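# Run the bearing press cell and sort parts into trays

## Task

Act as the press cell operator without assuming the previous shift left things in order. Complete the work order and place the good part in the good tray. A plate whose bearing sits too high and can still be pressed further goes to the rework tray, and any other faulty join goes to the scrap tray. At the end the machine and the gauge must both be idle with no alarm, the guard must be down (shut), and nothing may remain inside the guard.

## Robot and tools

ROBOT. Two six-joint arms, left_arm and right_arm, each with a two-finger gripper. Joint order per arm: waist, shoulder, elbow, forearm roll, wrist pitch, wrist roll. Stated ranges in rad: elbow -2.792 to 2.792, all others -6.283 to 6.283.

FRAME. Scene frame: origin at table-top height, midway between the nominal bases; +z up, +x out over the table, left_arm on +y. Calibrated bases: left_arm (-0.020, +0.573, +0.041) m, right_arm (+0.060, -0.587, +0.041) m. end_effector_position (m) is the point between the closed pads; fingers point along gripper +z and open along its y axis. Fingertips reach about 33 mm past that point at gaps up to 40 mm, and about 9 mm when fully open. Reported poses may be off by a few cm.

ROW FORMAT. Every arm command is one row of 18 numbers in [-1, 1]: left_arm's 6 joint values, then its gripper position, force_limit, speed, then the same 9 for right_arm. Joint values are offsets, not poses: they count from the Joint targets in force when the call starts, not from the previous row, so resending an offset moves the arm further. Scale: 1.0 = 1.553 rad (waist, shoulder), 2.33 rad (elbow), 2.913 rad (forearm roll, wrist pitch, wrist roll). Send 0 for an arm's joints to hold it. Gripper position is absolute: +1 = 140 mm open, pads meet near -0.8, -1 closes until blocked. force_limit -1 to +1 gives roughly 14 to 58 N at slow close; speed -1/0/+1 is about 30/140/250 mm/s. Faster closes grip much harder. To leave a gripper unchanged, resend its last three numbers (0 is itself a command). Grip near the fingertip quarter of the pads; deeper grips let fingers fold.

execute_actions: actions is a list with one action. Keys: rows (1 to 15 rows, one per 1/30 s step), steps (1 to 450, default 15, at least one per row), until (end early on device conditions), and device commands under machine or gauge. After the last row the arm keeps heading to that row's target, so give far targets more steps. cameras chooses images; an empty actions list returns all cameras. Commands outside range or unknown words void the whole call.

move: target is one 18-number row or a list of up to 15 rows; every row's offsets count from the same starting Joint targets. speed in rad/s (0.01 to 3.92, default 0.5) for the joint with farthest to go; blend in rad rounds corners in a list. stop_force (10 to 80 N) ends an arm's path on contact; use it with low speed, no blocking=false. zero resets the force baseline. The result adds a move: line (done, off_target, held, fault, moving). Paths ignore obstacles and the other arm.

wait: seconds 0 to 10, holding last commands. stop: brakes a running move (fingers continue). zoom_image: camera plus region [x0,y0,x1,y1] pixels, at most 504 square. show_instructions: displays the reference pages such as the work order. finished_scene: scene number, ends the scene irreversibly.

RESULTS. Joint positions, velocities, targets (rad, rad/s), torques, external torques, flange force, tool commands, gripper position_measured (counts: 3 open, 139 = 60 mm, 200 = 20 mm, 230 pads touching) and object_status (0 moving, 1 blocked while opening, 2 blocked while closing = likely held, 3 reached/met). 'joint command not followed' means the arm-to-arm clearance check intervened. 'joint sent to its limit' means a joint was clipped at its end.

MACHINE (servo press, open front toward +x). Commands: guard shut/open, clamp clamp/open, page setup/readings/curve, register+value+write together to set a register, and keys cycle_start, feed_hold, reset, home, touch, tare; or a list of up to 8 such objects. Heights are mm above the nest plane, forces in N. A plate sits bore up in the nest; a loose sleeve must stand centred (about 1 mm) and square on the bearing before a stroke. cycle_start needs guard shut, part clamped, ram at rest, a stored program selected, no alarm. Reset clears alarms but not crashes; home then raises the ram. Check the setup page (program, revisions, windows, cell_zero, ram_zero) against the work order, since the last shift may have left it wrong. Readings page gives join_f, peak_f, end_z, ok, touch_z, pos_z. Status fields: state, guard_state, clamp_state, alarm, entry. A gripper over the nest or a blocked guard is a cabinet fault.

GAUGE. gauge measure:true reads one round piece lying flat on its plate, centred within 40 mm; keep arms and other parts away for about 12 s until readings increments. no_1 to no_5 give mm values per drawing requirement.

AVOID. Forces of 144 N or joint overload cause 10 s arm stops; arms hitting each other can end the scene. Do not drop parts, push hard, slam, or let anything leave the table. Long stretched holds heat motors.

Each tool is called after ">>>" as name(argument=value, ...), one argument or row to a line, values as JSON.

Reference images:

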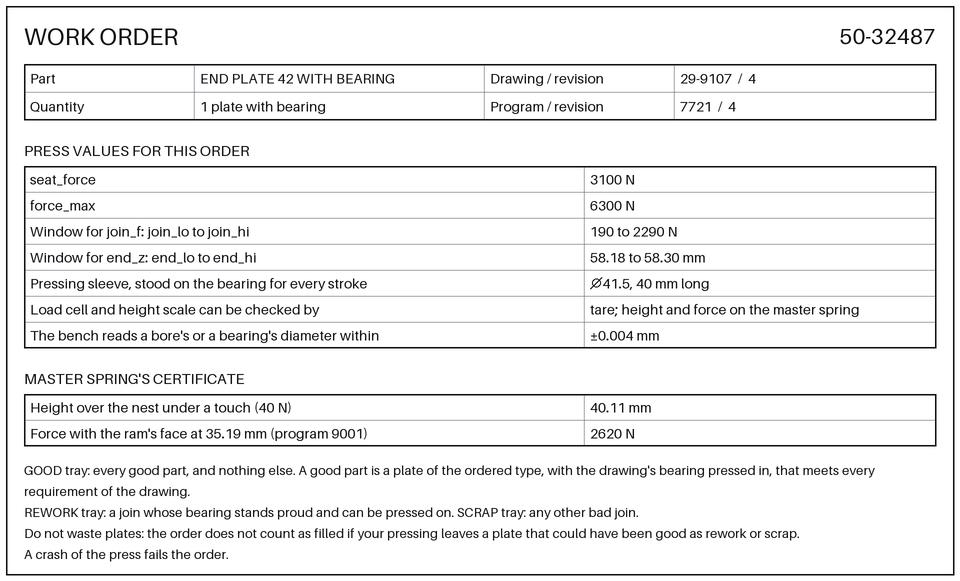

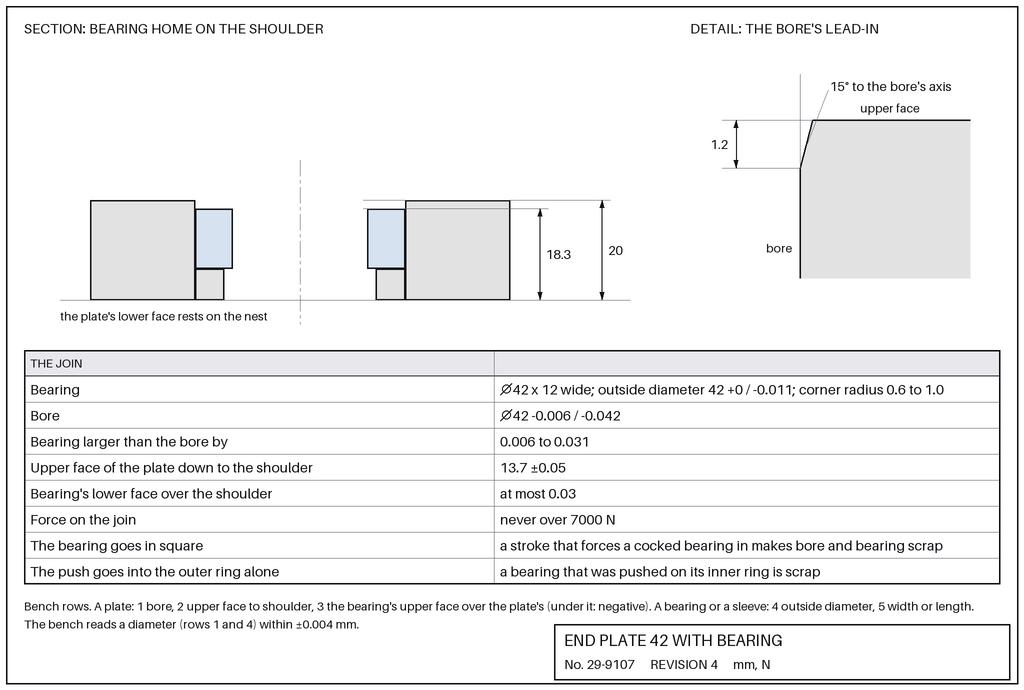

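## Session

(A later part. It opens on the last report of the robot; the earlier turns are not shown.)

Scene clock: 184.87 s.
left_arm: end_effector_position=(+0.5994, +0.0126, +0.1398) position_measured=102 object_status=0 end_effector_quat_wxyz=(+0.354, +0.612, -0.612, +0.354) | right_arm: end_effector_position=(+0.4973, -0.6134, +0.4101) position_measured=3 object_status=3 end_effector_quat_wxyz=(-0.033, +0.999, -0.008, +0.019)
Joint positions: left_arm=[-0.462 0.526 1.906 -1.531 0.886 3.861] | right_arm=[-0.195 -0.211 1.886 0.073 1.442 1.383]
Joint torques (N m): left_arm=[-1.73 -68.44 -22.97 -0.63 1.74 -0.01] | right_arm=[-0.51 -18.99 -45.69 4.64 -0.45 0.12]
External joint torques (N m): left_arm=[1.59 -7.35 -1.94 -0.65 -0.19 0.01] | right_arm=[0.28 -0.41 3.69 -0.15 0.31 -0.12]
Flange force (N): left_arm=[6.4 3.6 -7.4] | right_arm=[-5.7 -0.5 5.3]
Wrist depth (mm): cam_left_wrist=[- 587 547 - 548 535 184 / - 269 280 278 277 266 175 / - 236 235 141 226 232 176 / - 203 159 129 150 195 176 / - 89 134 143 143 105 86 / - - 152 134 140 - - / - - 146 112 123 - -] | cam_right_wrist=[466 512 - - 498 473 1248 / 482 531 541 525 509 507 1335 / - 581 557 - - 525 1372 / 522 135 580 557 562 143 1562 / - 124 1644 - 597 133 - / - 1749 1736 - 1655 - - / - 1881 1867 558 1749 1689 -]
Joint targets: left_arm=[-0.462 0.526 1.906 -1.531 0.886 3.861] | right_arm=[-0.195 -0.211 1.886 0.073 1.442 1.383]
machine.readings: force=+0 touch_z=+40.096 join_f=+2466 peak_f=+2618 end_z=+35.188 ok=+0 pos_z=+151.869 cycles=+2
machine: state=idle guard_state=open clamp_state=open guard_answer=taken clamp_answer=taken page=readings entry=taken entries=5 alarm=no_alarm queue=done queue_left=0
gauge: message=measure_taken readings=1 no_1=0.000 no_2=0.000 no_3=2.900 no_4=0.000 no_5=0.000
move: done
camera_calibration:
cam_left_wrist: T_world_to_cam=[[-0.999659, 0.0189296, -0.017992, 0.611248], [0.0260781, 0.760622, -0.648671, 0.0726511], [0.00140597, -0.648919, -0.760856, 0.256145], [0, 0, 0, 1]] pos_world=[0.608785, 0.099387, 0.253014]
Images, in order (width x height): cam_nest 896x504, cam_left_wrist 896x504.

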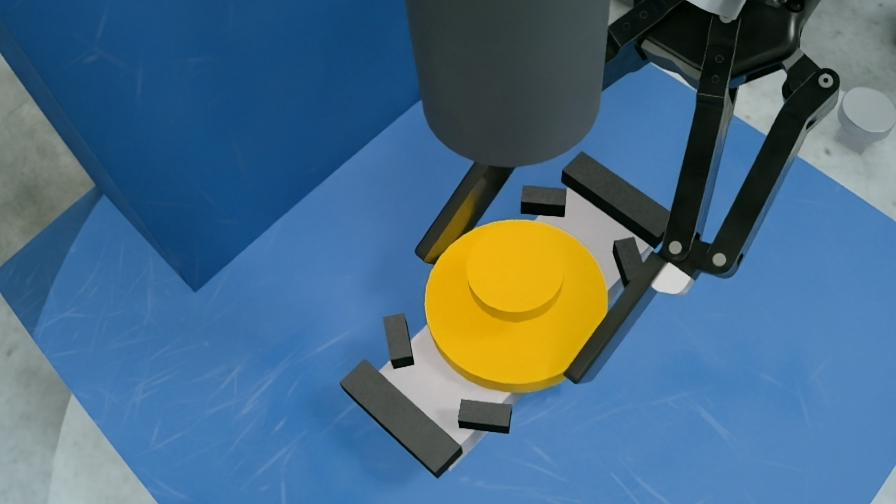

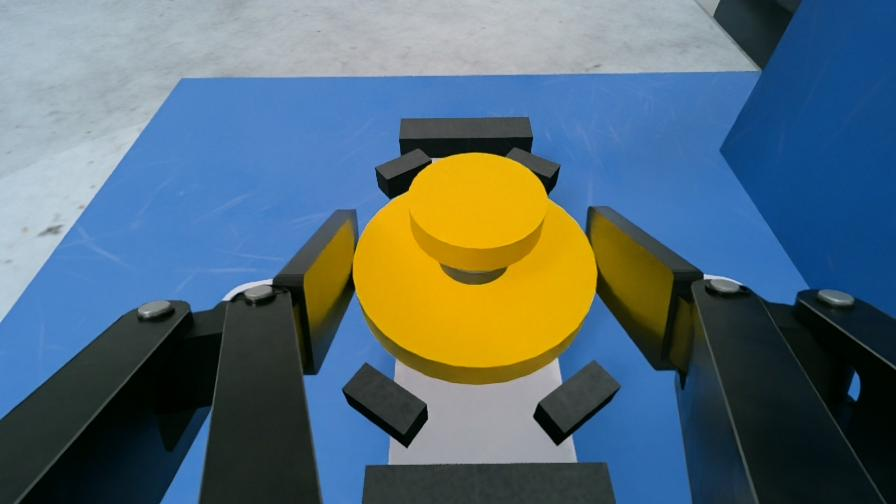

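>>> wait(
  seconds=0.2,
)

>>> move(
  target=[
    [0,-0.0289,-0.0060,0.0163,0.0012,-0.0257,-1,-0.5,-1,0,0,0,0,0,0,1,1,1],
    [0.0976,-0.1211,0.0036,0.0758,0.0462,-0.0675,-1,-0.5,-1,0,0,0,0,0,0,1,1,1],
    [0.4153,0.1274,-0.1678,0.1570,0.1501,0.0182,-1,-0.5,-1,0,0,0,0,0,0,1,1,1],
    [0.4153,0.2045,-0.1678,0.1570,0.1501,0.0182,-1,-0.5,-1,0,0,0,0,0,0,1,1,1],
  ],
  speed=[0.08,0.15,0.5,0.06],
  blend=[0.01,0.05,0,0],
  cameras=["cam_left_wrist"],
)

Scene clock: 186.13 s.
left_arm: end_effector_position=(+0.5994, +0.0126, +0.1398) position_measured=102 object_status=2 end_effector_quat_wxyz=(+0.354, +0.612, -0.612, +0.354) | right_arm: end_effector_position=(+0.4973, -0.6134, +0.4101) position_measured=3 object_status=3 end_effector_quat_wxyz=(-0.033, +0.999, -0.008, +0.019)
Joint positions: left_arm=[-0.462 0.526 1.906 -1.531 0.886 3.861] | right_arm=[-0.195 -0.211 1.886 0.073 1.442 1.383]
Joint torques (N m): left_arm=[-2.12 -68.92 -22.94 -0.55 2.01 0.03] | right_arm=[-1.16 -19.08 -45.76 4.65 -0.48 0.16]
External joint torques (N m): left_arm=[1.96 -6.84 -1.88 -0.73 -0.45 -0.03] | right_arm=[1.04 -1.02 3.53 -0.14 0.35 -0.16]
Flange force (N): left_arm=[5.8 3.2 -7.1] | right_arm=[-6.2 -2.3 5.0]
Wrist depth (mm): cam_left_wrist=[583 - 589 - - - 184 / 467 278 279 277 277 276 176 / 391 234 235 141 226 230 176 / 209 202 159 129 150 200 176 / 187 89 134 143 143 105 86 / - - 152 134 140 - - / - - 146 112 123 - -] | cam_right_wrist=[469 510 - 494 477 470 1267 / 492 559 547 535 518 - 1194 / 488 - 548 553 536 1188 1411 / - 135 - 572 566 143 1411 / - 124 1986 - 591 133 - / - 1774 1712 - 1634 1582 - / - 1881 1799 562 1749 1689 -]
Joint targets: left_arm=[-0.462 0.526 1.906 -1.531 0.886 3.861] | right_arm=[-0.195 -0.211 1.886 0.073 1.442 1.383]
Tool commands: left_gripper/position=-1.0 left_gripper/force_limit=-0.5 left_gripper/speed=-1.0 right_gripper/position=+1.0 right_gripper/force_limit=+1.0 right_gripper/speed=+1.0
machine.readings: force=+0 touch_z=+40.096 join_f=+2466 peak_f=+2618 end_z=+35.188 ok=+0 pos_z=+151.869 cycles=+2
machine: state=idle guard_state=open clamp_state=open guard_answer=taken clamp_answer=taken page=readings entry=taken entries=5 alarm=no_alarm queue=done queue_left=0
gauge: message=measure_taken readings=1 no_1=0.000 no_2=0.000 no_3=2.900 no_4=0.000 no_5=0.000
wait: 0.20 s; at rest from the start

Scene clock: 191.73 s.
left_arm: end_effector_position=(+0.8180, +0.4721, +0.0435) position_measured=102 object_status=2 end_effector_quat_wxyz=(+0.354, +0.612, -0.612, +0.354) | right_arm: end_effector_position=(+0.4973, -0.6134, +0.4101) position_measured=3 object_status=3 end_effector_quat_wxyz=(-0.033, +0.999, -0.008, +0.019)
Joint positions: left_arm=[0.184 0.844 1.515 -1.074 1.323 3.914] | right_arm=[-0.195 -0.211 1.886 0.073 1.442 1.383]
Joint torques (N m): left_arm=[1.18 -102.81 -27.68 -1.13 3.12 0.06] | right_arm=[-0.7 -19.3 -45.7 4.62 -0.45 0.18]
External joint torques (N m): left_arm=[-1.51 0.37 1.42 0.9 -1.47 -0.06] | right_arm=[0.51 -0.38 3.65 -0.14 0.32 -0.18]
Flange force (N): left_arm=[0.6 3.2 3.1] | right_arm=[-5.5 -0.9 5.3]
Wrist depth (mm): cam_left_wrist=[- 260 351 - 344 - 330 / 178 185 281 - 283 264 282 / 234 193 239 137 - 236 172 / - 201 155 129 150 204 153 / - 89 115 143 140 105 86 / - - 162 154 158 - - / - - - 148 148 - -] | cam_right_wrist=[- - - - - - 1260 / - 535 547 516 - - 1314 / - - - - - 1419 1364 / 503 136 560 - - 133 1461 / - 124 1786 - - 133 - / - 1724 1774 - - 1602 - / - 1867 487 571 1761 1749 -]
Joint targets: left_arm=[0.184 0.843 1.515 -1.074 1.323 3.914] | right_arm=[-0.195 -0.211 1.886 0.073 1.442 1.383]
machine.readings: force=+0 touch_z=+40.096 join_f=+2466 peak_f=+2618 end_z=+35.188 ok=+0 pos_z=+151.869 cycles=+2
machine: state=idle guard_state=open clamp_state=open guard_answer=taken clamp_answer=taken page=readings entry=taken entries=5 alarm=no_alarm queue=done queue_left=0
gauge: message=measure_taken readings=1 no_1=0.000 no_2=0.000 no_3=2.900 no_4=0.000 no_5=0.000
move: done
camera_calibration:
cam_left_wrist: T_world_to_cam=[[-0.999651, 0.0191627, -0.0181824, 0.819235], [0.0263786, 0.760756, -0.648501, -0.345373], [0.00140538, -0.648755, -0.760996, 0.480676], [0, 0, 0, 1]] pos_world=[0.827384, 0.558887, 0.156714]
Images, in order (width x height): cam_left_wrist 896x504.

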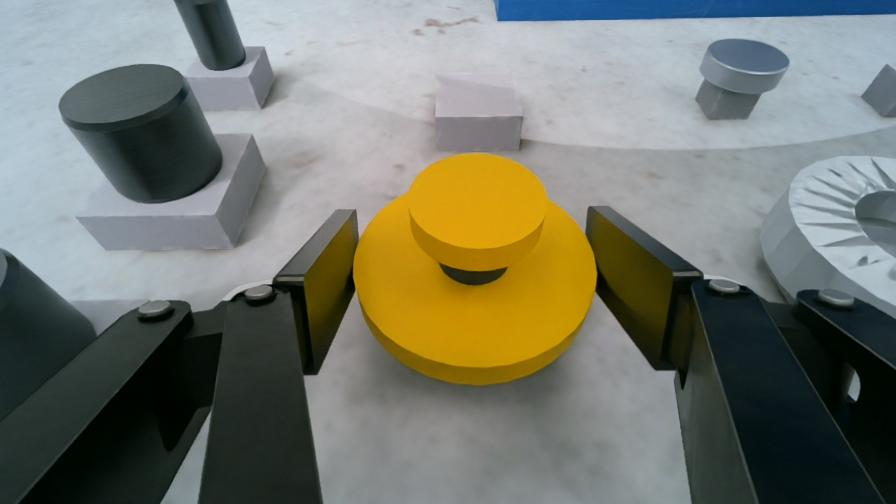

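>>> move(
  target=[
    [0,0.0005,0,0,0,0,-1,-0.5,-1,0,0,0,0,0,0,1,1,1],
    [0,0.0005,0,0,0,0,0.5,-0.5,-0.6,0,0,0,0,0,0,1,1,1],
    [0.0373,-0.0148,-0.0152,0.0162,0.0228,-0.0105,0.5,-0.5,-0.6,0,0,0,0,0,0,1,1,1],
    [0.0373,-0.0540,-0.0152,0.0162,0.0228,-0.0105,0.5,-0.5,-0.6,0,0,0,0,0,0,1,1,1],
    [0.0682,-0.1167,0.1248,0.0162,0.0023,0.0463,0.5,-0.5,-0.6,0,0,0,0,0,0,1,1,1],
  ],
  speed=[0.05,0.05,0.1,0.15,0.3],
  blend=[0,0,0.01,0.02,0],
  cameras=["cam_left_wrist","cam_high"],
)

Scene clock: 198.27 s.
left_arm: end_effector_position=(+0.6711, +0.5239, +0.0795) position_measured=66 object_status=3 end_effector_quat_wxyz=(+0.353, +0.612, -0.613, +0.354) | right_arm: end_effector_position=(+0.4973, -0.6134, +0.4101) position_measured=3 object_status=3 end_effector_quat_wxyz=(-0.033, +0.999, -0.008, +0.019)
Joint positions: left_arm=[0.29 0.662 1.805 -1.027 1.33 4.049] | right_arm=[-0.195 -0.211 1.886 0.073 1.442 1.383]
Joint torques (N m): left_arm=[1.13 -81.09 -21.55 0.2 2.13 0.08] | right_arm=[-1.36 -19.26 -45.63 4.64 -0.47 0.12]
External joint torques (N m): left_arm=[-1.38 -4.45 -0.97 -0.26 -0.26 -0.08] | right_arm=[1.26 -0.97 3.43 -0.14 0.35 -0.12]
Flange force (N): left_arm=[6.5 1.8 -0.1] | right_arm=[-5.9 -2.9 4.9]
Wrist depth (mm): cam_left_wrist=[417 415 409 401 - 407 394 / 350 - 365 339 - 337 333 / 199 229 - 236 226 284 234 / 204 208 135 202 197 138 199 / - 90 134 218 220 109 88 / - - 195 199 195 198 - / - - 180 180 177 176 -] | cam_right_wrist=[- - 522 500 506 - 1314 / - 521 - 518 510 505 1223 / 488 - - - 518 527 1395 / 496 125 - 568 567 143 1419 / - 124 619 610 576 143 - / - 1786 1774 - 1572 1644 - / - - 1774 562 1666 1761 -]
Joint targets: left_arm=[0.290 0.662 1.805 -1.027 1.330 4.049] | right_arm=[-0.195 -0.211 1.886 0.073 1.442 1.383]
machine.readings: force=+0 touch_z=+40.096 join_f=+2466 peak_f=+2618 end_z=+35.188 ok=+0 pos_z=+151.869 cycles=+2
machine: state=idle guard_state=open clamp_state=open guard_answer=taken clamp_answer=taken page=readings entry=taken entries=5 alarm=no_alarm queue=done queue_left=0
gauge: message=measure_taken readings=1 no_1=0.000 no_2=0.000 no_3=2.900 no_4=0.000 no_5=0.000
move: done
camera_calibration:
cam_left_wrist: T_world_to_cam=[[-0.999621, 0.0198788, -0.019038, 0.671755], [0.027478, 0.761011, -0.648157, -0.358452], [0.0016035, -0.648435, -0.761269, 0.54154], [0, 0, 0, 1]] pos_world=[0.680481, 0.610586, 0.192713]
Images, in order (width x height): cam_high 896x504, cam_left_wrist 896x504.

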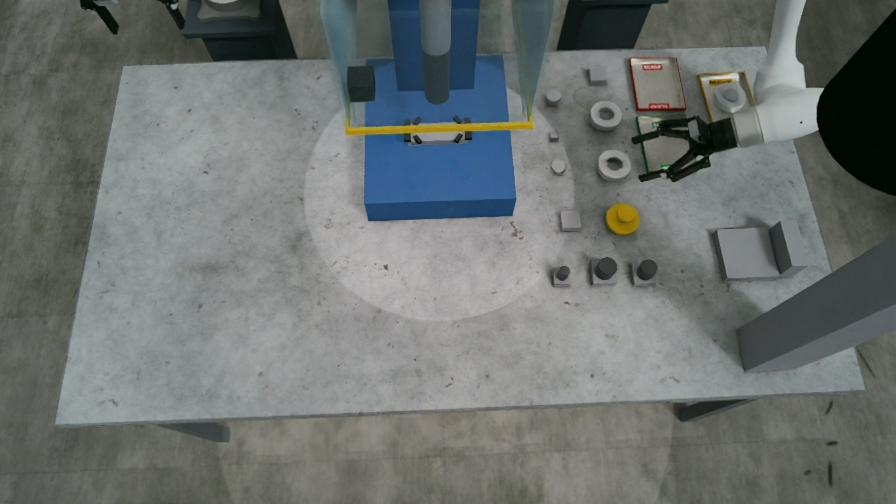

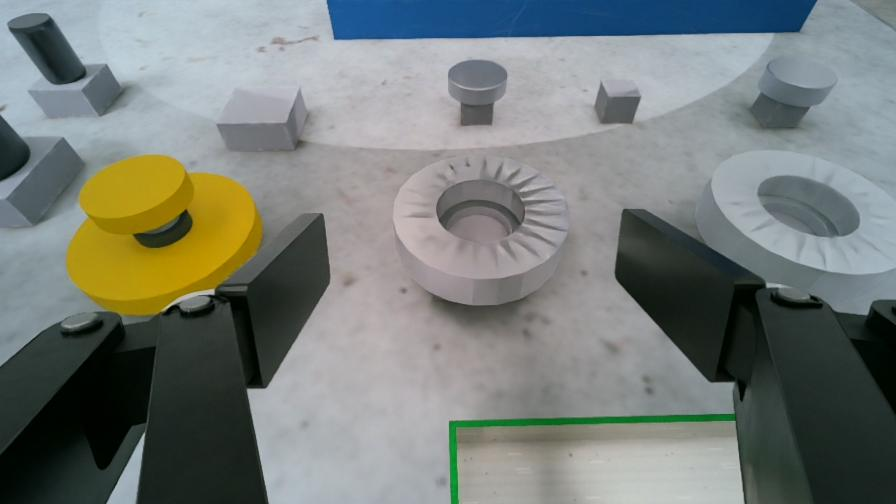

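>>> move(
  target=[
    [-0.0443,0.0144,0.0179,-0.0224,-0.0231,0.0117,0.5,-0.5,-0.6,0,0,0,0,0,0,1,1,1],
    [-0.0443,0.0144,0.0179,-0.0224,-0.0231,0.0117,-1,0,-1,0,0,0,0,0,0,1,1,1],
  ],
  speed=[0.08,0.1],
  cameras=["cam_left_wrist"],
)

Scene clock: 202.80 s.
left_arm: end_effector_position=(+0.6685, +0.4719, +0.0493) position_measured=105 object_status=0 end_effector_quat_wxyz=(+0.354, +0.613, -0.612, +0.353) | right_arm: end_effector_position=(+0.4973, -0.6134, +0.4101) position_measured=3 object_status=3 end_effector_quat_wxyz=(-0.033, +0.999, -0.008, +0.019)
Joint positions: left_arm=[0.221 0.685 1.847 -1.092 1.263 4.083] | right_arm=[-0.195 -0.211 1.886 0.073 1.442 1.383]
Joint torques (N m): left_arm=[-0.48 -76.14 -17.81 0.72 0.67 0.12] | right_arm=[-1.1 -19.17 -45.83 4.62 -0.46 0.16]
External joint torques (N m): left_arm=[0.22 -8.81 -2.48 -0.95 1.25 -0.12] | right_arm=[1 -1.06 3.62 -0.12 0.34 -0.16]
Flange force (N): left_arm=[11.4 2.6 -6.0] | right_arm=[-6.4 -2.2 5.2]
Wrist depth (mm): cam_left_wrist=[347 - 355 - - - - / 297 - 296 248 284 271 270 / 258 248 248 177 255 248 182 / 161 170 134 175 154 208 165 / - 89 132 139 146 104 86 / - - 168 164 168 - - / - - - 152 151 - -] | cam_right_wrist=[512 501 524 512 473 - 1267 / - 552 528 - - - 1314 / 491 - 562 562 - 1364 1395 / 491 135 583 567 562 143 1411 / - 124 613 612 1623 133 - / - 1736 1774 - 1655 - - / - 1881 1761 557 1736 1736 -]
Joint targets: left_arm=[0.221 0.685 1.847 -1.092 1.263 4.083] | right_arm=[-0.195 -0.211 1.886 0.073 1.442 1.383]
machine.readings: force=+0 touch_z=+40.096 join_f=+2466 peak_f=+2618 end_z=+35.188 ok=+0 pos_z=+151.869 cycles=+2
machine: state=idle guard_state=open clamp_state=open guard_answer=taken clamp_answer=taken page=readings entry=taken entries=5 alarm=no_alarm queue=done queue_left=0
gauge: message=measure_taken readings=1 no_1=0.000 no_2=0.000 no_3=2.900 no_4=0.000 no_5=0.000
move: done
camera_calibration:
cam_left_wrist: T_world_to_cam=[[-0.999698, 0.0183136, -0.0164026, 0.670217], [0.0245777, 0.760963, -0.64833, -0.336441], [0.000608541, -0.648537, -0.761183, 0.485618], [0, 0, 0, 1]] pos_world=[0.677988, 0.558686, 0.162513]
Images, in order (width x height): cam_left_wrist 896x504.

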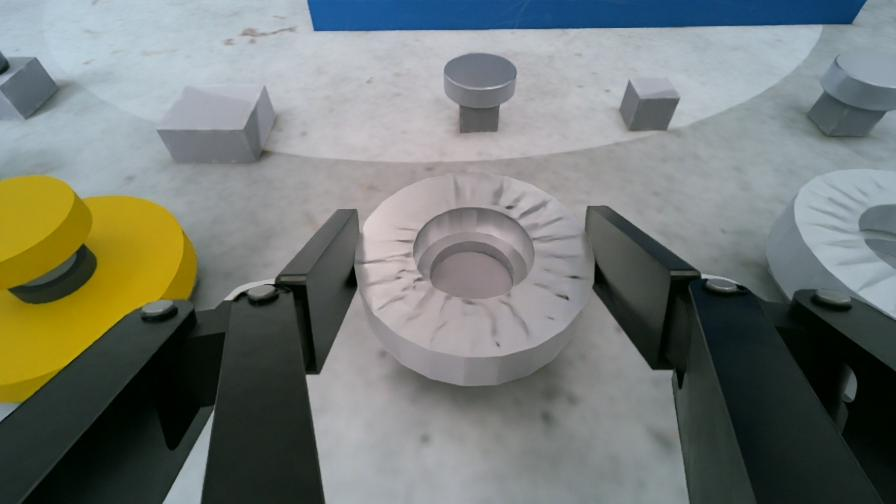

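>>> move(
  target=[
    [0,-0.0580,0,0,0,0,-1,0,-1,0,0,0,0,0,0,1,1,1],
    [-0.0578,-0.4739,0.1431,0.3749,-0.4455,-0.8623,-1,0,-1,0,0,0,0,0,0,1,1,1],
    [-0.0507,-0.0961,0.0406,0.3749,-0.5651,-0.8623,-1,0,-1,0,0,0,0,0,0,1,1,1],
    [-0.0507,-0.0554,0.0448,0.3749,-0.5901,-0.8623,-1,0,-1,0,0,0,0,0,0,1,1,1],
  ],
  speed=[0.08,0.8,0.4,0.12],
  blend=[0.01,0.05,0.02,0],
)

>>> move(
  target=[0,0.0236,0.0012,0,-0.0135,0,-1,0,-1,0,0,0,0,0,0,1,1,1],
  speed=0.02,
  stop_force=12,
  cameras=["cam_left_wrist"],
)

Scene clock: 211.37 s.
left_arm: end_effector_position=(+0.9157, +0.7377, +0.0755) position_measured=105 object_status=2 end_effector_quat_wxyz=(-0.034, +0.864, +0.059, +0.499) | right_arm: end_effector_position=(+0.4973, -0.6134, +0.4101) position_measured=3 object_status=3 end_effector_quat_wxyz=(-0.033, +0.999, -0.008, +0.019)
Joint positions: left_arm=[0.142 0.599 1.952 0 -0.456 1.571] | right_arm=[-0.195 -0.211 1.886 0.073 1.442 1.383]
Joint torques (N m): left_arm=[1.25 -81.08 -26.39 2.65 -2.95 0.06] | right_arm=[-0.89 -19.02 -45.8 4.65 -0.43 0.15]
External joint torques (N m): left_arm=[-1.52 -2.02 0.79 -0.27 0.57 -0.06] | right_arm=[0.75 -0.96 3.55 -0.13 0.3 -0.16]
Flange force (N): left_arm=[1.7 3.1 -4.4] | right_arm=[-6.3 -1.6 5.1]
Wrist depth (mm): cam_left_wrist=[- 2735 399 285 286 2646 2965 / 1721 - 337 315 324 - 328 / 1697 165 - 177 - 285 - / - 161 134 176 156 113 246 / - 84 132 139 142 104 86 / - - 165 165 168 - - / - - 155 155 151 - -] | cam_right_wrist=[491 537 - 512 - 500 1267 / 509 540 - - - 505 1314 / 507 559 - - - 1487 1387 / 503 124 564 559 - 134 1435 / - 124 1582 621 1612 133 - / - 1761 1774 - 1689 1612 - / - 1826 1786 558 1655 1736 -]
Joint targets: left_arm=[0.142 0.598 1.952 0.000 -0.456 1.571] | right_arm=[-0.195 -0.211 1.886 0.073 1.442 1.383]
machine.readings: force=+0 touch_z=+40.096 join_f=+2466 peak_f=+2618 end_z=+35.188 ok=+0 pos_z=+151.869 cycles=+2
machine: state=idle guard_state=open clamp_state=open guard_answer=taken clamp_answer=taken page=readings entry=taken entries=5 alarm=no_alarm queue=done queue_left=0
gauge: message=measure_taken readings=1 no_1=0.000 no_2=0.000 no_3=2.900 no_4=0.000 no_5=0.000
move: done

Scene clock: 214.00 s.
left_arm: end_effector_position=(+0.9159, +0.7377, +0.0528) position_measured=105 object_status=2 end_effector_quat_wxyz=(-0.034, +0.864, +0.059, +0.499) | right_arm: end_effector_position=(+0.4973, -0.6134, +0.4101) position_measured=3 object_status=3 end_effector_quat_wxyz=(-0.033, +0.999, -0.008, +0.019)
Joint positions: left_arm=[0.142 0.632 1.954 0 -0.492 1.571] | right_arm=[-0.195 -0.211 1.886 0.073 1.442 1.383]
Joint torques (N m): left_arm=[0.97 -64.74 -18.73 2.65 1.72 0.33] | right_arm=[-0.74 -19.32 -45.84 4.57 -0.44 0.15]
External joint torques (N m): left_arm=[-1.27 -19.53 -5.51 -0.4 -4.1 -0.33] | right_arm=[0.61 -0.75 3.61 -0.07 0.31 -0.16]
Flange force (N): left_arm=[14.2 3.1 -21.2] | right_arm=[-6.0 -1.2 5.2]
Wrist depth (mm): cam_left_wrist=[2646 2564 371 284 292 357 359 / - 161 301 301 300 - - / - 153 215 183 242 241 257 / - 167 154 175 156 217 - / - 84 132 139 142 104 86 / - - 145 142 148 - - / - - 134 133 131 - -] | cam_right_wrist=[- 509 - 492 486 469 1293 / - - - 517 521 503 1342 / 490 567 558 547 - 1452 1403 / 506 136 563 - 537 133 1435 / - 124 1678 593 603 133 - / - 1701 1812 - 1634 1602 - / - 1867 1853 558 1712 1689 -]
Joint targets: left_arm=[0.142 0.632 1.954 0.000 -0.492 1.571] | right_arm=[-0.195 -0.211 1.886 0.073 1.442 1.383]
machine.readings: force=+0 touch_z=+40.096 join_f=+2466 peak_f=+2618 end_z=+35.188 ok=+0 pos_z=+151.869 cycles=+2
machine: state=idle guard_state=open clamp_state=open guard_answer=taken clamp_answer=taken page=readings entry=taken entries=5 alarm=no_alarm queue=done queue_left=0
gauge: message=measure_taken readings=1 no_1=0.000 no_2=0.000 no_3=2.900 no_4=0.000 no_5=0.000
move: contact (left_arm)
camera_calibration:
cam_left_wrist: T_world_to_cam=[[0.11804, -0.992832, -0.01872, 0.635005], [-0.756909, -0.0777562, -0.648878, 0.791957], [0.642771, 0.0907631, -0.760662, -0.473083], [0, 0, 0, 1]] pos_world=[0.828568, 0.734971, 0.165915]
Images, in order (width x height): cam_left_wrist 896x504.

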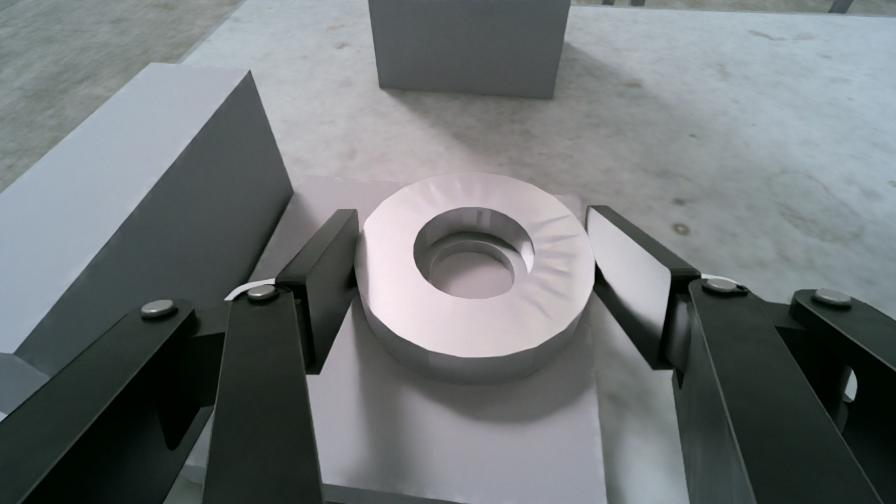

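>>> move(
  target=[
    [0,0,0,0,0,0,0.4,0,-0.6,0,0,0,0,0,0,1,1,1],
    [-0.0013,-0.0612,0.0434,0,-0.0021,0,0.4,0,-0.6,0,0,0,0,0,0,1,1,1],
    [-0.0068,-0.4398,0.0973,0,0.1567,0,0.4,0,-0.6,0,0,0,0,0,0,1,1,1],
  ],
  speed=[0.08,0.1,0.5],
  blend=[0,0.01,0],
)

>>> execute_actions(
  actions=[
    {"gauge":{"measure":true},"steps":420,"until":{"gauge":{"readings":[">",1]}}},
  ],
)

Scene clock: 218.20 s.
left_arm: end_effector_position=(+0.7004, +0.7001, +0.3503) position_measured=78 object_status=3 end_effector_quat_wxyz=(-0.032, +0.864, +0.055, +0.499) | right_arm: end_effector_position=(+0.4973, -0.6134, +0.4101) position_measured=3 object_status=3 end_effector_quat_wxyz=(-0.033, +0.999, -0.008, +0.019)
Joint positions: left_arm=[0.131 -0.051 2.181 0 -0.036 1.571] | right_arm=[-0.195 -0.211 1.886 0.073 1.442 1.383]
Joint torques (N m): left_arm=[1.39 -28.95 -37.3 3.91 -2.25 0.09] | right_arm=[-0.94 -19.26 -45.77 4.64 -0.42 0.15]
External joint torques (N m): left_arm=[-1.52 -3.29 -0.36 -0.29 -0.14 -0.09] | right_arm=[0.89 -1.3 3.5 -0.14 0.3 -0.15]
Flange force (N): left_arm=[0.0 0.0 0.0] | right_arm=[-6.7 -2.0 5.0]
Wrist depth (mm): cam_left_wrist=[3039 - 3418 - 3155 3371 3196 / 2797 2675 2705 559 2618 2829 2618 / 2437 - 2564 680 715 - 707 / 1879 2051 130 551 - 120 623 / 1823 90 123 510 - 104 87 / - - - 483 - - - / - - - - 438 - -] | cam_right_wrist=[- 523 - - 472 473 1273 / - 580 - 523 - 1342 1335 / - - - 558 540 533 1411 / 499 124 576 580 - 133 1411 / - 124 1853 583 601 133 - / - 1749 1724 - 1634 1666 - / - 483 508 553 1761 1701 -]
Joint targets: left_arm=[0.131 -0.051 2.181 0.000 -0.036 1.571] | right_arm=[-0.195 -0.211 1.886 0.073 1.442 1.383]
machine.readings: force=+0 touch_z=+40.096 join_f=+2466 peak_f=+2618 end_z=+35.188 ok=+0 pos_z=+151.869 cycles=+2
machine: state=idle guard_state=open clamp_state=open guard_answer=taken clamp_answer=taken page=readings entry=taken entries=5 alarm=no_alarm queue=done queue_left=0
gauge: message=measure_taken readings=1 no_1=0.000 no_2=0.000 no_3=2.900 no_4=0.000 no_5=0.000
move: done

Scene clock: 230.40 s.
left_arm: end_effector_position=(+0.7005, +0.7001, +0.3504) position_measured=78 object_status=3 end_effector_quat_wxyz=(-0.032, +0.864, +0.055, +0.499) | right_arm: end_effector_position=(+0.4973, -0.6134, +0.4101) position_measured=3 object_status=3 end_effector_quat_wxyz=(-0.033, +0.999, -0.008, +0.019)
Joint positions: left_arm=[0.131 -0.051 2.181 0 -0.036 1.571] | right_arm=[-0.195 -0.211 1.886 0.073 1.442 1.383]
Joint torques (N m): left_arm=[1.01 -28.99 -37.12 3.84 -2.19 0.08] | right_arm=[-1.34 -18.92 -45.88 4.71 -0.38 0.11]
External joint torques (N m): left_arm=[-1.11 -3.37 -0.43 -0.23 -0.18 -0.08] | right_arm=[1.17 -0.91 3.77 -0.21 0.25 -0.12]
Flange force (N): left_arm=[0.0 0.0 0.0] | right_arm=[-6.3 -2.7 5.6]
Wrist depth (mm): cam_left_wrist=[3282 3466 - 503 3516 3371 3282 / 2765 2930 2735 580 2591 2646 2618 / 2300 - 750 687 728 746 - / 1953 2034 130 562 - 121 - / - 90 140 514 541 104 87 / - - - - 479 - - / - - - 435 428 - -] | cam_right_wrist=[505 519 515 495 484 - 1254 / 487 552 - 518 513 526 1335 / - - - - - 531 1387 / - 136 588 - - 133 1419 / - 124 1644 - 594 133 - / - 1812 1749 - 1602 1678 - / - 1867 1786 566 1724 1774 -]
Joint targets: left_arm=[0.131 -0.051 2.181 0.000 -0.036 1.571] | right_arm=[-0.195 -0.211 1.886 0.073 1.442 1.383]
Tool commands: left_gripper/position=+0.4 left_gripper/force_limit=+0.0 left_gripper/speed=-0.6 right_gripper/position=+1.0 right_gripper/force_limit=+1.0 right_gripper/speed=+1.0
machine.readings: force=+0 touch_z=+40.096 join_f=+2466 peak_f=+2618 end_z=+35.188 ok=+0 pos_z=+151.869 cycles=+2
machine: state=idle guard_state=open clamp_state=open guard_answer=taken clamp_answer=taken page=readings entry=taken entries=5 alarm=no_alarm queue=done queue_left=0
gauge: message=measure_taken readings=2 no_1=41.976 no_2=13.699 no_3=0.000 no_4=0.000 no_5=0.000

>>> move(
  target=[
    [0.0058,0.3786,-0.054,0,-0.1586,0,0.4,0,-0.6,0,0,0,0,0,0,1,1,1],
    [0.0071,0.4392,-0.097,0,-0.1565,0,0.4,0,-0.6,0,0,0,0,0,0,1,1,1],
  ],
  speed=[0.8,0.15],
  cameras=["cam_left_wrist"],
)

Scene clock: 239.00 s.
left_arm: end_effector_position=(+0.9154, +0.7381, +0.0531) position_measured=78 object_status=3 end_effector_quat_wxyz=(-0.035, +0.864, +0.060, +0.499) | right_arm: end_effector_position=(+0.4973, -0.6134, +0.4101) position_measured=3 object_status=3 end_effector_quat_wxyz=(-0.033, +0.999, -0.008, +0.019)
Joint positions: left_arm=[0.142 0.631 1.955 0 -0.492 1.571] | right_arm=[-0.195 -0.211 1.886 0.073 1.442 1.383]
Joint torques (N m): left_arm=[1.42 -79.99 -24.52 2.57 -2.22 0.08] | right_arm=[-0.75 -19.19 -45.78 4.65 -0.46 0.12]
External joint torques (N m): left_arm=[-1.72 -4.22 0.26 -0.32 -0.15 -0.08] | right_arm=[0.67 -1.18 3.43 -0.12 0.33 -0.12]
Flange force (N): left_arm=[2.9 3.6 -6.9] | right_arm=[-6.5 -1.6 4.8]
Wrist depth (mm): cam_left_wrist=[2797 2896 - 289 292 380 385 / 2217 - 308 - 276 - 295 / - - 208 177 245 245 - / - 131 144 175 157 130 - / - 90 153 139 149 104 86 / - - 145 144 151 - - / - - 134 134 133 - -] | cam_right_wrist=[464 - - 497 - - 1205 / - 558 532 511 - - 1307 / - - 562 - - 1444 1395 / - 125 573 579 554 133 1452 / - 124 1582 595 588 134 - / - 107 1799 - 1644 1592 - / - 1925 1812 563 1712 1774 -]
Joint targets: left_arm=[0.142 0.631 1.955 0.000 -0.492 1.571] | right_arm=[-0.195 -0.211 1.886 0.073 1.442 1.383]
machine.readings: force=+0 touch_z=+40.096 join_f=+2466 peak_f=+2618 end_z=+35.188 ok=+0 pos_z=+151.869 cycles=+2
machine: state=idle guard_state=open clamp_state=open guard_answer=taken clamp_answer=taken page=readings entry=taken entries=5 alarm=no_alarm queue=done queue_left=0
gauge: message=measure_taken readings=2 no_1=41.976 no_2=13.699 no_3=0.000 no_4=0.000 no_5=0.000
move: done
camera_calibration:
cam_left_wrist: T_world_to_cam=[[0.118466, -0.992783, -0.0186554, 0.635057], [-0.757127, -0.0781589, -0.648575, 0.792371], [0.642436, 0.0909589, -0.760922, -0.472382], [0, 0, 0, 1]] pos_world=[0.828168, 0.735372, 0.166314]
Images, in order (width x height): cam_left_wrist 896x504.

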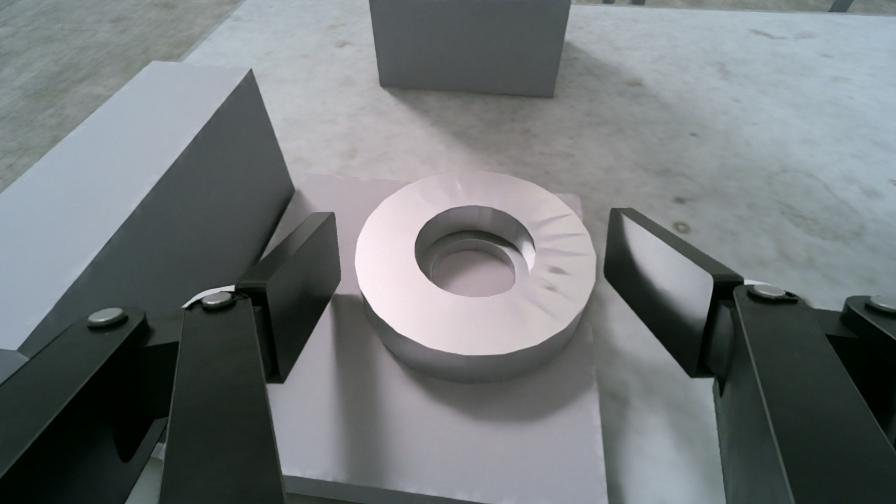

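>>> move(
  target=[
    [0,0,0,0,0,0,-1,0,-1,0,0,0,0,0,0,1,1,1],
    [0,-0.0613,-0.0055,0,0.0372,0,-1,0,-1,0,0,0,0,0,0,1,1,1],
  ],
  speed=[0.8,0.1],
)

Scene clock: 242.13 s.
left_arm: end_effector_position=(+0.9156, +0.7381, +0.1202) position_measured=105 object_status=2 end_effector_quat_wxyz=(-0.035, +0.864, +0.060, +0.499) | right_arm: end_effector_position=(+0.4973, -0.6134, +0.4101) position_measured=3 object_status=3 end_effector_quat_wxyz=(-0.033, +0.999, -0.008, +0.019)
Joint positions: left_arm=[0.142 0.536 1.942 0 -0.384 1.571] | right_arm=[-0.195 -0.211 1.886 0.073 1.442 1.383]
Joint torques (N m): left_arm=[1.41 -78.14 -29.03 2.91 -2.89 0.09] | right_arm=[-1.17 -19.27 -45.77 4.66 -0.44 0.11]
External joint torques (N m): left_arm=[-1.63 -2.36 0.92 -0.27 0.49 -0.09] | right_arm=[1 -0.65 3.49 -0.14 0.3 -0.11]
Flange force (N): left_arm=[1.3 3.4 -5.3] | right_arm=[-5.5 -2.2 5.1]
Wrist depth (mm): cam_left_wrist=[2829 2862 2797 285 1289 2965 2862 / 2367 2437 - 324 391 414 403 / 1908 - - 183 357 - 382 / - - 134 176 156 114 - / - 84 132 139 142 104 86 / - - 215 210 211 - - / - - 194 194 201 - -] | cam_right_wrist=[- 533 511 - 482 - 1273 / 491 547 - - 508 491 1342 / 491 568 - - - 539 1395 / 500 135 601 566 - 133 1452 / - 124 613 618 587 134 - / - 1712 1736 - 1612 1634 - / - 1724 1761 559 584 1678 -]
Joint targets: left_arm=[0.142 0.536 1.942 0.000 -0.384 1.571] | right_arm=[-0.195 -0.211 1.886 0.073 1.442 1.383]
machine.readings: force=+0 touch_z=+40.096 join_f=+2466 peak_f=+2618 end_z=+35.188 ok=+0 pos_z=+151.869 cycles=+2
machine: state=idle guard_state=open clamp_state=open guard_answer=taken clamp_answer=taken page=readings entry=taken entries=5 alarm=no_alarm queue=done queue_left=0
gauge: message=measure_taken readings=2 no_1=41.976 no_2=13.699 no_3=0.000 no_4=0.000 no_5=0.000
move: done

>>> move(
  target=[
    [-0.0071,-0.378,0.1025,0,0.1195,0,-1,0,-1,0,0,0,0,0,0,1,1,1],
    [-0.2913,-0.1275,-0.0119,-0.4498,0.4822,0.7186,-1,0,-1,0,0,0,0,0,0,1,1,1],
    [-0.3858,-0.0341,-0.0197,-0.5099,0.4381,0.7633,-1,0,-1,0,0,0,0,0,0,1,1,1],
  ],
  speed=[0.5,0.8,0.2],
  blend=[0.05,0.02,0],
  cameras=["cam_left_wrist","cam_nest"],
)

Scene clock: 248.33 s.
left_arm: end_effector_position=(+0.5993, +0.0162, +0.1724) position_measured=105 object_status=2 end_effector_quat_wxyz=(+0.354, +0.612, -0.613, +0.354) | right_arm: end_effector_position=(+0.4973, -0.6134, +0.4101) position_measured=3 object_status=3 end_effector_quat_wxyz=(-0.033, +0.999, -0.008, +0.019)
Joint positions: left_arm=[-0.457 0.483 1.896 -1.485 0.893 3.794] | right_arm=[-0.195 -0.211 1.886 0.073 1.442 1.383]
Joint torques (N m): left_arm=[1.17 -72.04 -27.37 -1.41 2.12 0.08] | right_arm=[-0.88 -18.86 -45.77 4.66 -0.4 0.15]
External joint torques (N m): left_arm=[-1.32 -1.73 0.69 0.18 -0.68 -0.08] | right_arm=[0.76 -1.33 3.46 -0.14 0.27 -0.16]
Flange force (N): left_arm=[2.3 4.1 -0.3] | right_arm=[-6.7 -1.7 4.9]
Wrist depth (mm): cam_left_wrist=[- - - 703 582 - 175 / 532 530 326 316 525 228 175 / 459 286 285 183 283 262 175 / - 240 154 177 156 230 184 / - 89 132 139 142 104 86 / - - 192 167 187 - - / - - 174 154 170 - -] | cam_right_wrist=[506 509 - - 487 484 1267 / 521 540 521 - 507 501 1314 / - 562 551 - - 525 1342 / 502 135 591 555 555 143 1435 / - 124 - - 1678 133 - / - 1712 1881 - 1644 1623 - / - 1895 1895 560 1774 1812 -]
Joint targets: left_arm=[-0.457 0.483 1.896 -1.485 0.893 3.794] | right_arm=[-0.195 -0.211 1.886 0.073 1.442 1.383]
machine.readings: force=+0 touch_z=+40.096 join_f=+2466 peak_f=+2618 end_z=+35.188 ok=+0 pos_z=+151.869 cycles=+2
machine: state=idle guard_state=open clamp_state=open guard_answer=taken clamp_answer=taken page=readings entry=taken entries=5 alarm=no_alarm queue=done queue_left=0
gauge: message=measure_taken readings=2 no_1=41.976 no_2=13.699 no_3=0.000 no_4=0.000 no_5=0.000
move: done
camera_calibration:
cam_left_wrist: T_world_to_cam=[[-0.999632, 0.0195639, -0.0187907, 0.61171], [0.0270788, 0.760654, -0.648593, 0.0904415], [0.00160416, -0.648863, -0.760903, 0.283032], [0, 0, 0, 1]] pos_world=[0.608582, 0.102887, 0.285514]
Images, in order (width x height): cam_nest 896x504, cam_left_wrist 896x504.

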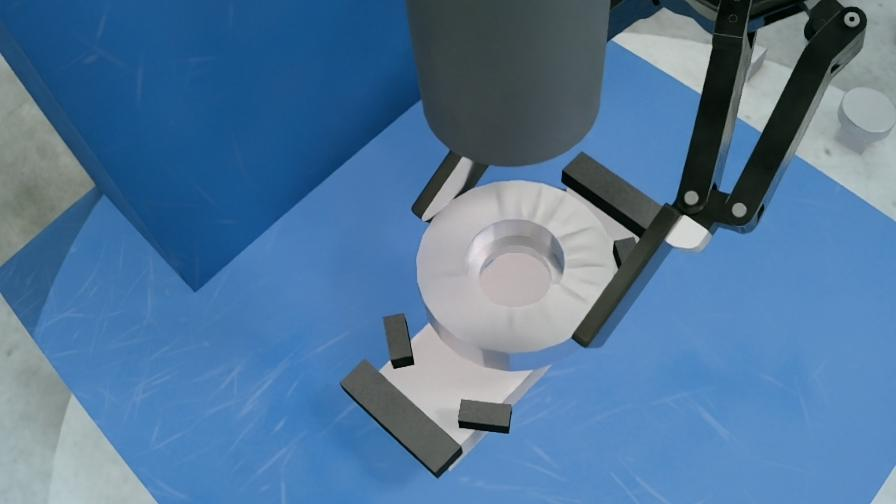

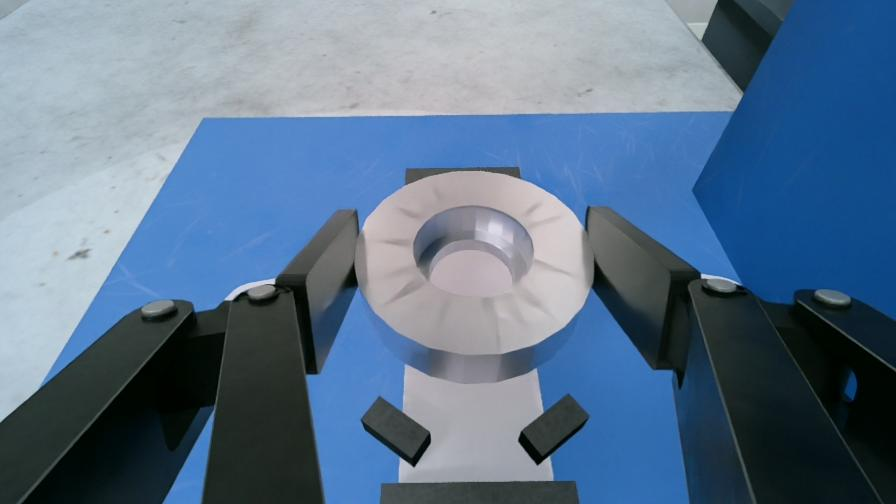

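>>> move(
  target=[
    [0,0.0142,0.003,-0.0087,-0.0008,0.0139,-1,0,-1,0,0,0,0,0,0,1,1,1],
    [0,0.0219,0.0046,-0.0134,-0.0012,0.0214,-1,0,-1,0,0,0,0,0,0,1,1,1],
  ],
  speed=[0.05,0.012],
  blend=[0.002,0],
  stop_force=12,
)

Scene clock: 251.97 s.
left_arm: end_effector_position=(+0.5999, +0.0159, +0.1470) position_measured=105 object_status=2 end_effector_quat_wxyz=(+0.353, +0.611, -0.613, +0.355) | right_arm: end_effector_position=(+0.4973, -0.6134, +0.4101) position_measured=3 object_status=3 end_effector_quat_wxyz=(-0.033, +0.999, -0.008, +0.019)
Joint positions: left_arm=[-0.457 0.515 1.906 -1.523 0.889 3.854] | right_arm=[-0.195 -0.211 1.886 0.073 1.442 1.383]
Joint torques (N m): left_arm=[-1.88 -61.71 -23.33 -0.47 -1.27 0.39] | right_arm=[-1.13 -19.3 -45.8 4.62 -0.43 0.09]
External joint torques (N m): left_arm=[1.77 -13.95 -2.12 -0.82 2.81 -0.39] | right_arm=[1.06 -1.08 3.54 -0.11 0.31 -0.09]
Flange force (N): left_arm=[11.9 8.4 -16.7] | right_arm=[-6.3 -2.5 5.1]
Wrist depth (mm): cam_left_wrist=[606 605 634 - - 644 184 / 504 283 293 292 280 279 176 / - 247 246 183 238 236 176 / 219 213 158 175 156 209 185 / - 89 132 142 142 104 86 / - - 160 142 142 - - / - - 153 118 133 - -] | cam_right_wrist=[- - 528 - - 476 1254 / 477 - - 507 524 1335 1357 / 486 - - - - 528 1379 / - 135 - 549 559 133 1419 / - 124 1655 576 600 133 - / - 108 1799 - 1655 1634 - / - 1786 1786 559 1678 1655 -]
Joint targets: left_arm=[-0.457 0.515 1.906 -1.523 0.889 3.854] | right_arm=[-0.195 -0.211 1.886 0.073 1.442 1.383]
machine.readings: force=+0 touch_z=+40.096 join_f=+2466 peak_f=+2618 end_z=+35.188 ok=+0 pos_z=+151.869 cycles=+2
machine: state=idle guard_state=open clamp_state=open guard_answer=taken clamp_answer=taken page=readings entry=taken entries=5 alarm=no_alarm queue=done queue_left=0
gauge: message=measure_taken readings=2 no_1=41.976 no_2=13.699 no_3=0.000 no_4=0.000 no_5=0.000
move: contact (left_arm); path passed 1 of 2 targets

>>> move(
  target=[
    [0,0,0,0,0,0,0.4,0,-0.6,0,0,0,0,0,0,1,1,1],
    [0.0515,-0.0402,0.0127,0.0291,0.0196,-0.0141,0.4,0,-0.6,0,0,0,0,0,0,1,1,1],
    [0.0944,-0.114,0.0036,0.0731,0.0451,-0.0651,0.4,0,-0.6,0,0,0,0,0,0,1,1,1],
    [0.3077,-0.1583,0.0069,0.1371,0.1371,-0.0523,0.4,0,-0.6,0,0,0,0,0,0,1,1,1],
    [0.115,-0.1269,-0.1874,0.5228,0.1597,-0.7837,0.4,0,-0.6,0,0,0,0,0,0,1,1,1],
  ],
  speed=[0.8,0.05,0.2,0.5,1.0],
  blend=[0,0.02,0.05,0.05,0],
  cameras=["cam_left_wrist","cam_nest","cam_high"],
)

Scene clock: 260.47 s.
left_arm: end_effector_position=(+0.7003, +0.4002, +0.3294) position_measured=78 object_status=3 end_effector_quat_wxyz=(+0.000, +0.990, -0.141, +0.000) | right_arm: end_effector_position=(+0.4973, -0.6134, +0.4101) position_measured=3 object_status=3 end_effector_quat_wxyz=(-0.033, +0.999, -0.008, +0.019)
Joint positions: left_arm=[-0.278 0.318 1.47 0 1.354 1.572] | right_arm=[-0.195 -0.211 1.886 0.073 1.442 1.383]
Joint torques (N m): left_arm=[1.5 -68.38 -40.19 4.32 0.13 0.12] | right_arm=[-0.79 -19.06 -45.58 4.63 -0.44 0.15]
External joint torques (N m): left_arm=[-1.64 -4.18 -0.43 -0.16 -0.19 -0.12] | right_arm=[0.66 -1 3.37 -0.12 0.31 -0.15]
Flange force (N): left_arm=[-5.8 2.7 -1.7] | right_arm=[-6.1 -1.4 4.8]
Wrist depth (mm): cam_left_wrist=[403 - 385 430 - 364 338 / 415 437 439 443 - 370 347 / - 479 468 - 461 395 368 / 497 490 129 - - 119 392 / - 90 504 500 - 104 87 / - - 561 517 - - - / - - 594 597 2217 - -] | cam_right_wrist=[- 527 518 - 486 494 1280 / - 546 531 522 518 - 1300 / 473 - 547 545 522 1478 1364 / - 124 - 563 552 132 1427 / - 124 1724 - 597 133 - / - 1853 1749 - 1689 1634 - / - 1826 1812 560 1701 1666 -]
Joint targets: left_arm=[-0.278 0.318 1.470 0.000 1.354 1.572] | right_arm=[-0.195 -0.211 1.886 0.073 1.442 1.383]
machine.readings: force=+0 touch_z=+40.096 join_f=+2466 peak_f=+2618 end_z=+35.188 ok=+0 pos_z=+151.869 cycles=+2
machine: state=idle guard_state=open clamp_state=open guard_answer=taken clamp_answer=taken page=readings entry=taken entries=5 alarm=no_alarm queue=done queue_left=0
gauge: message=measure_taken readings=2 no_1=41.976 no_2=13.699 no_3=0.000 no_4=0.000 no_5=0.000
move: done
camera_calibration:
cam_left_wrist: T_world_to_cam=[[-0.303986, -0.952649, 0.00722673, 0.601529], [-0.896676, 0.288671, 0.335619, 0.408941], [-0.321814, 0.0955436, -0.94197, 0.63985], [0, 0, 0, 1]] pos_world=[0.755457, 0.393863, 0.461124]
Images, in order (width x height): cam_high 896x504, cam_nest 896x504, cam_left_wrist 896x504.

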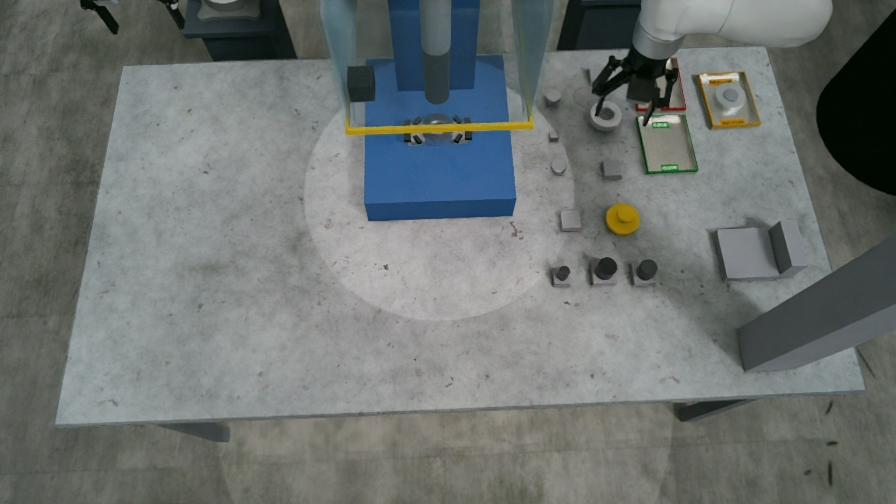

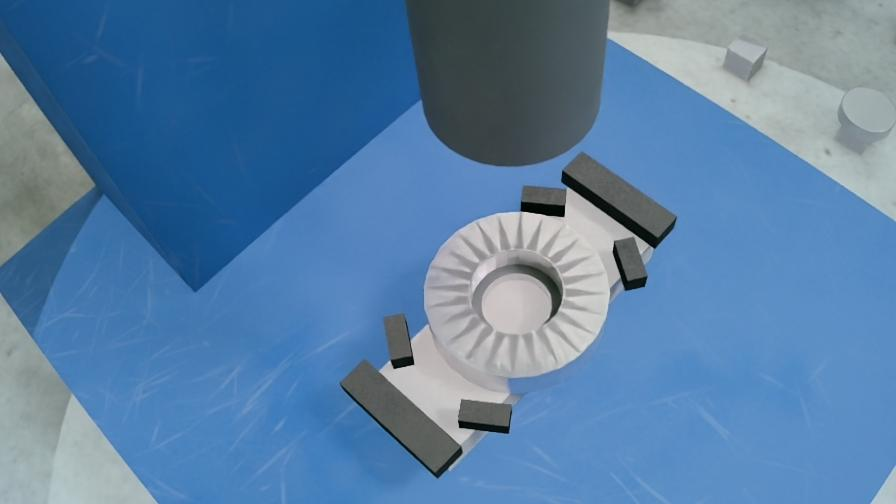

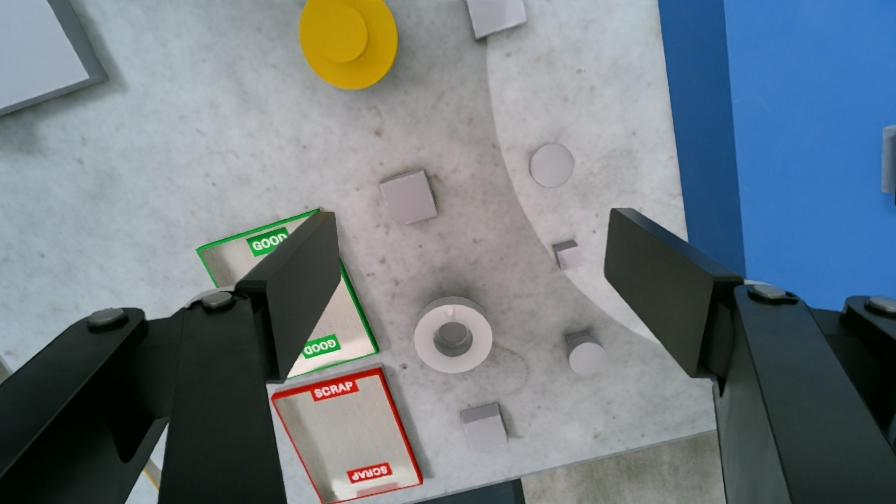

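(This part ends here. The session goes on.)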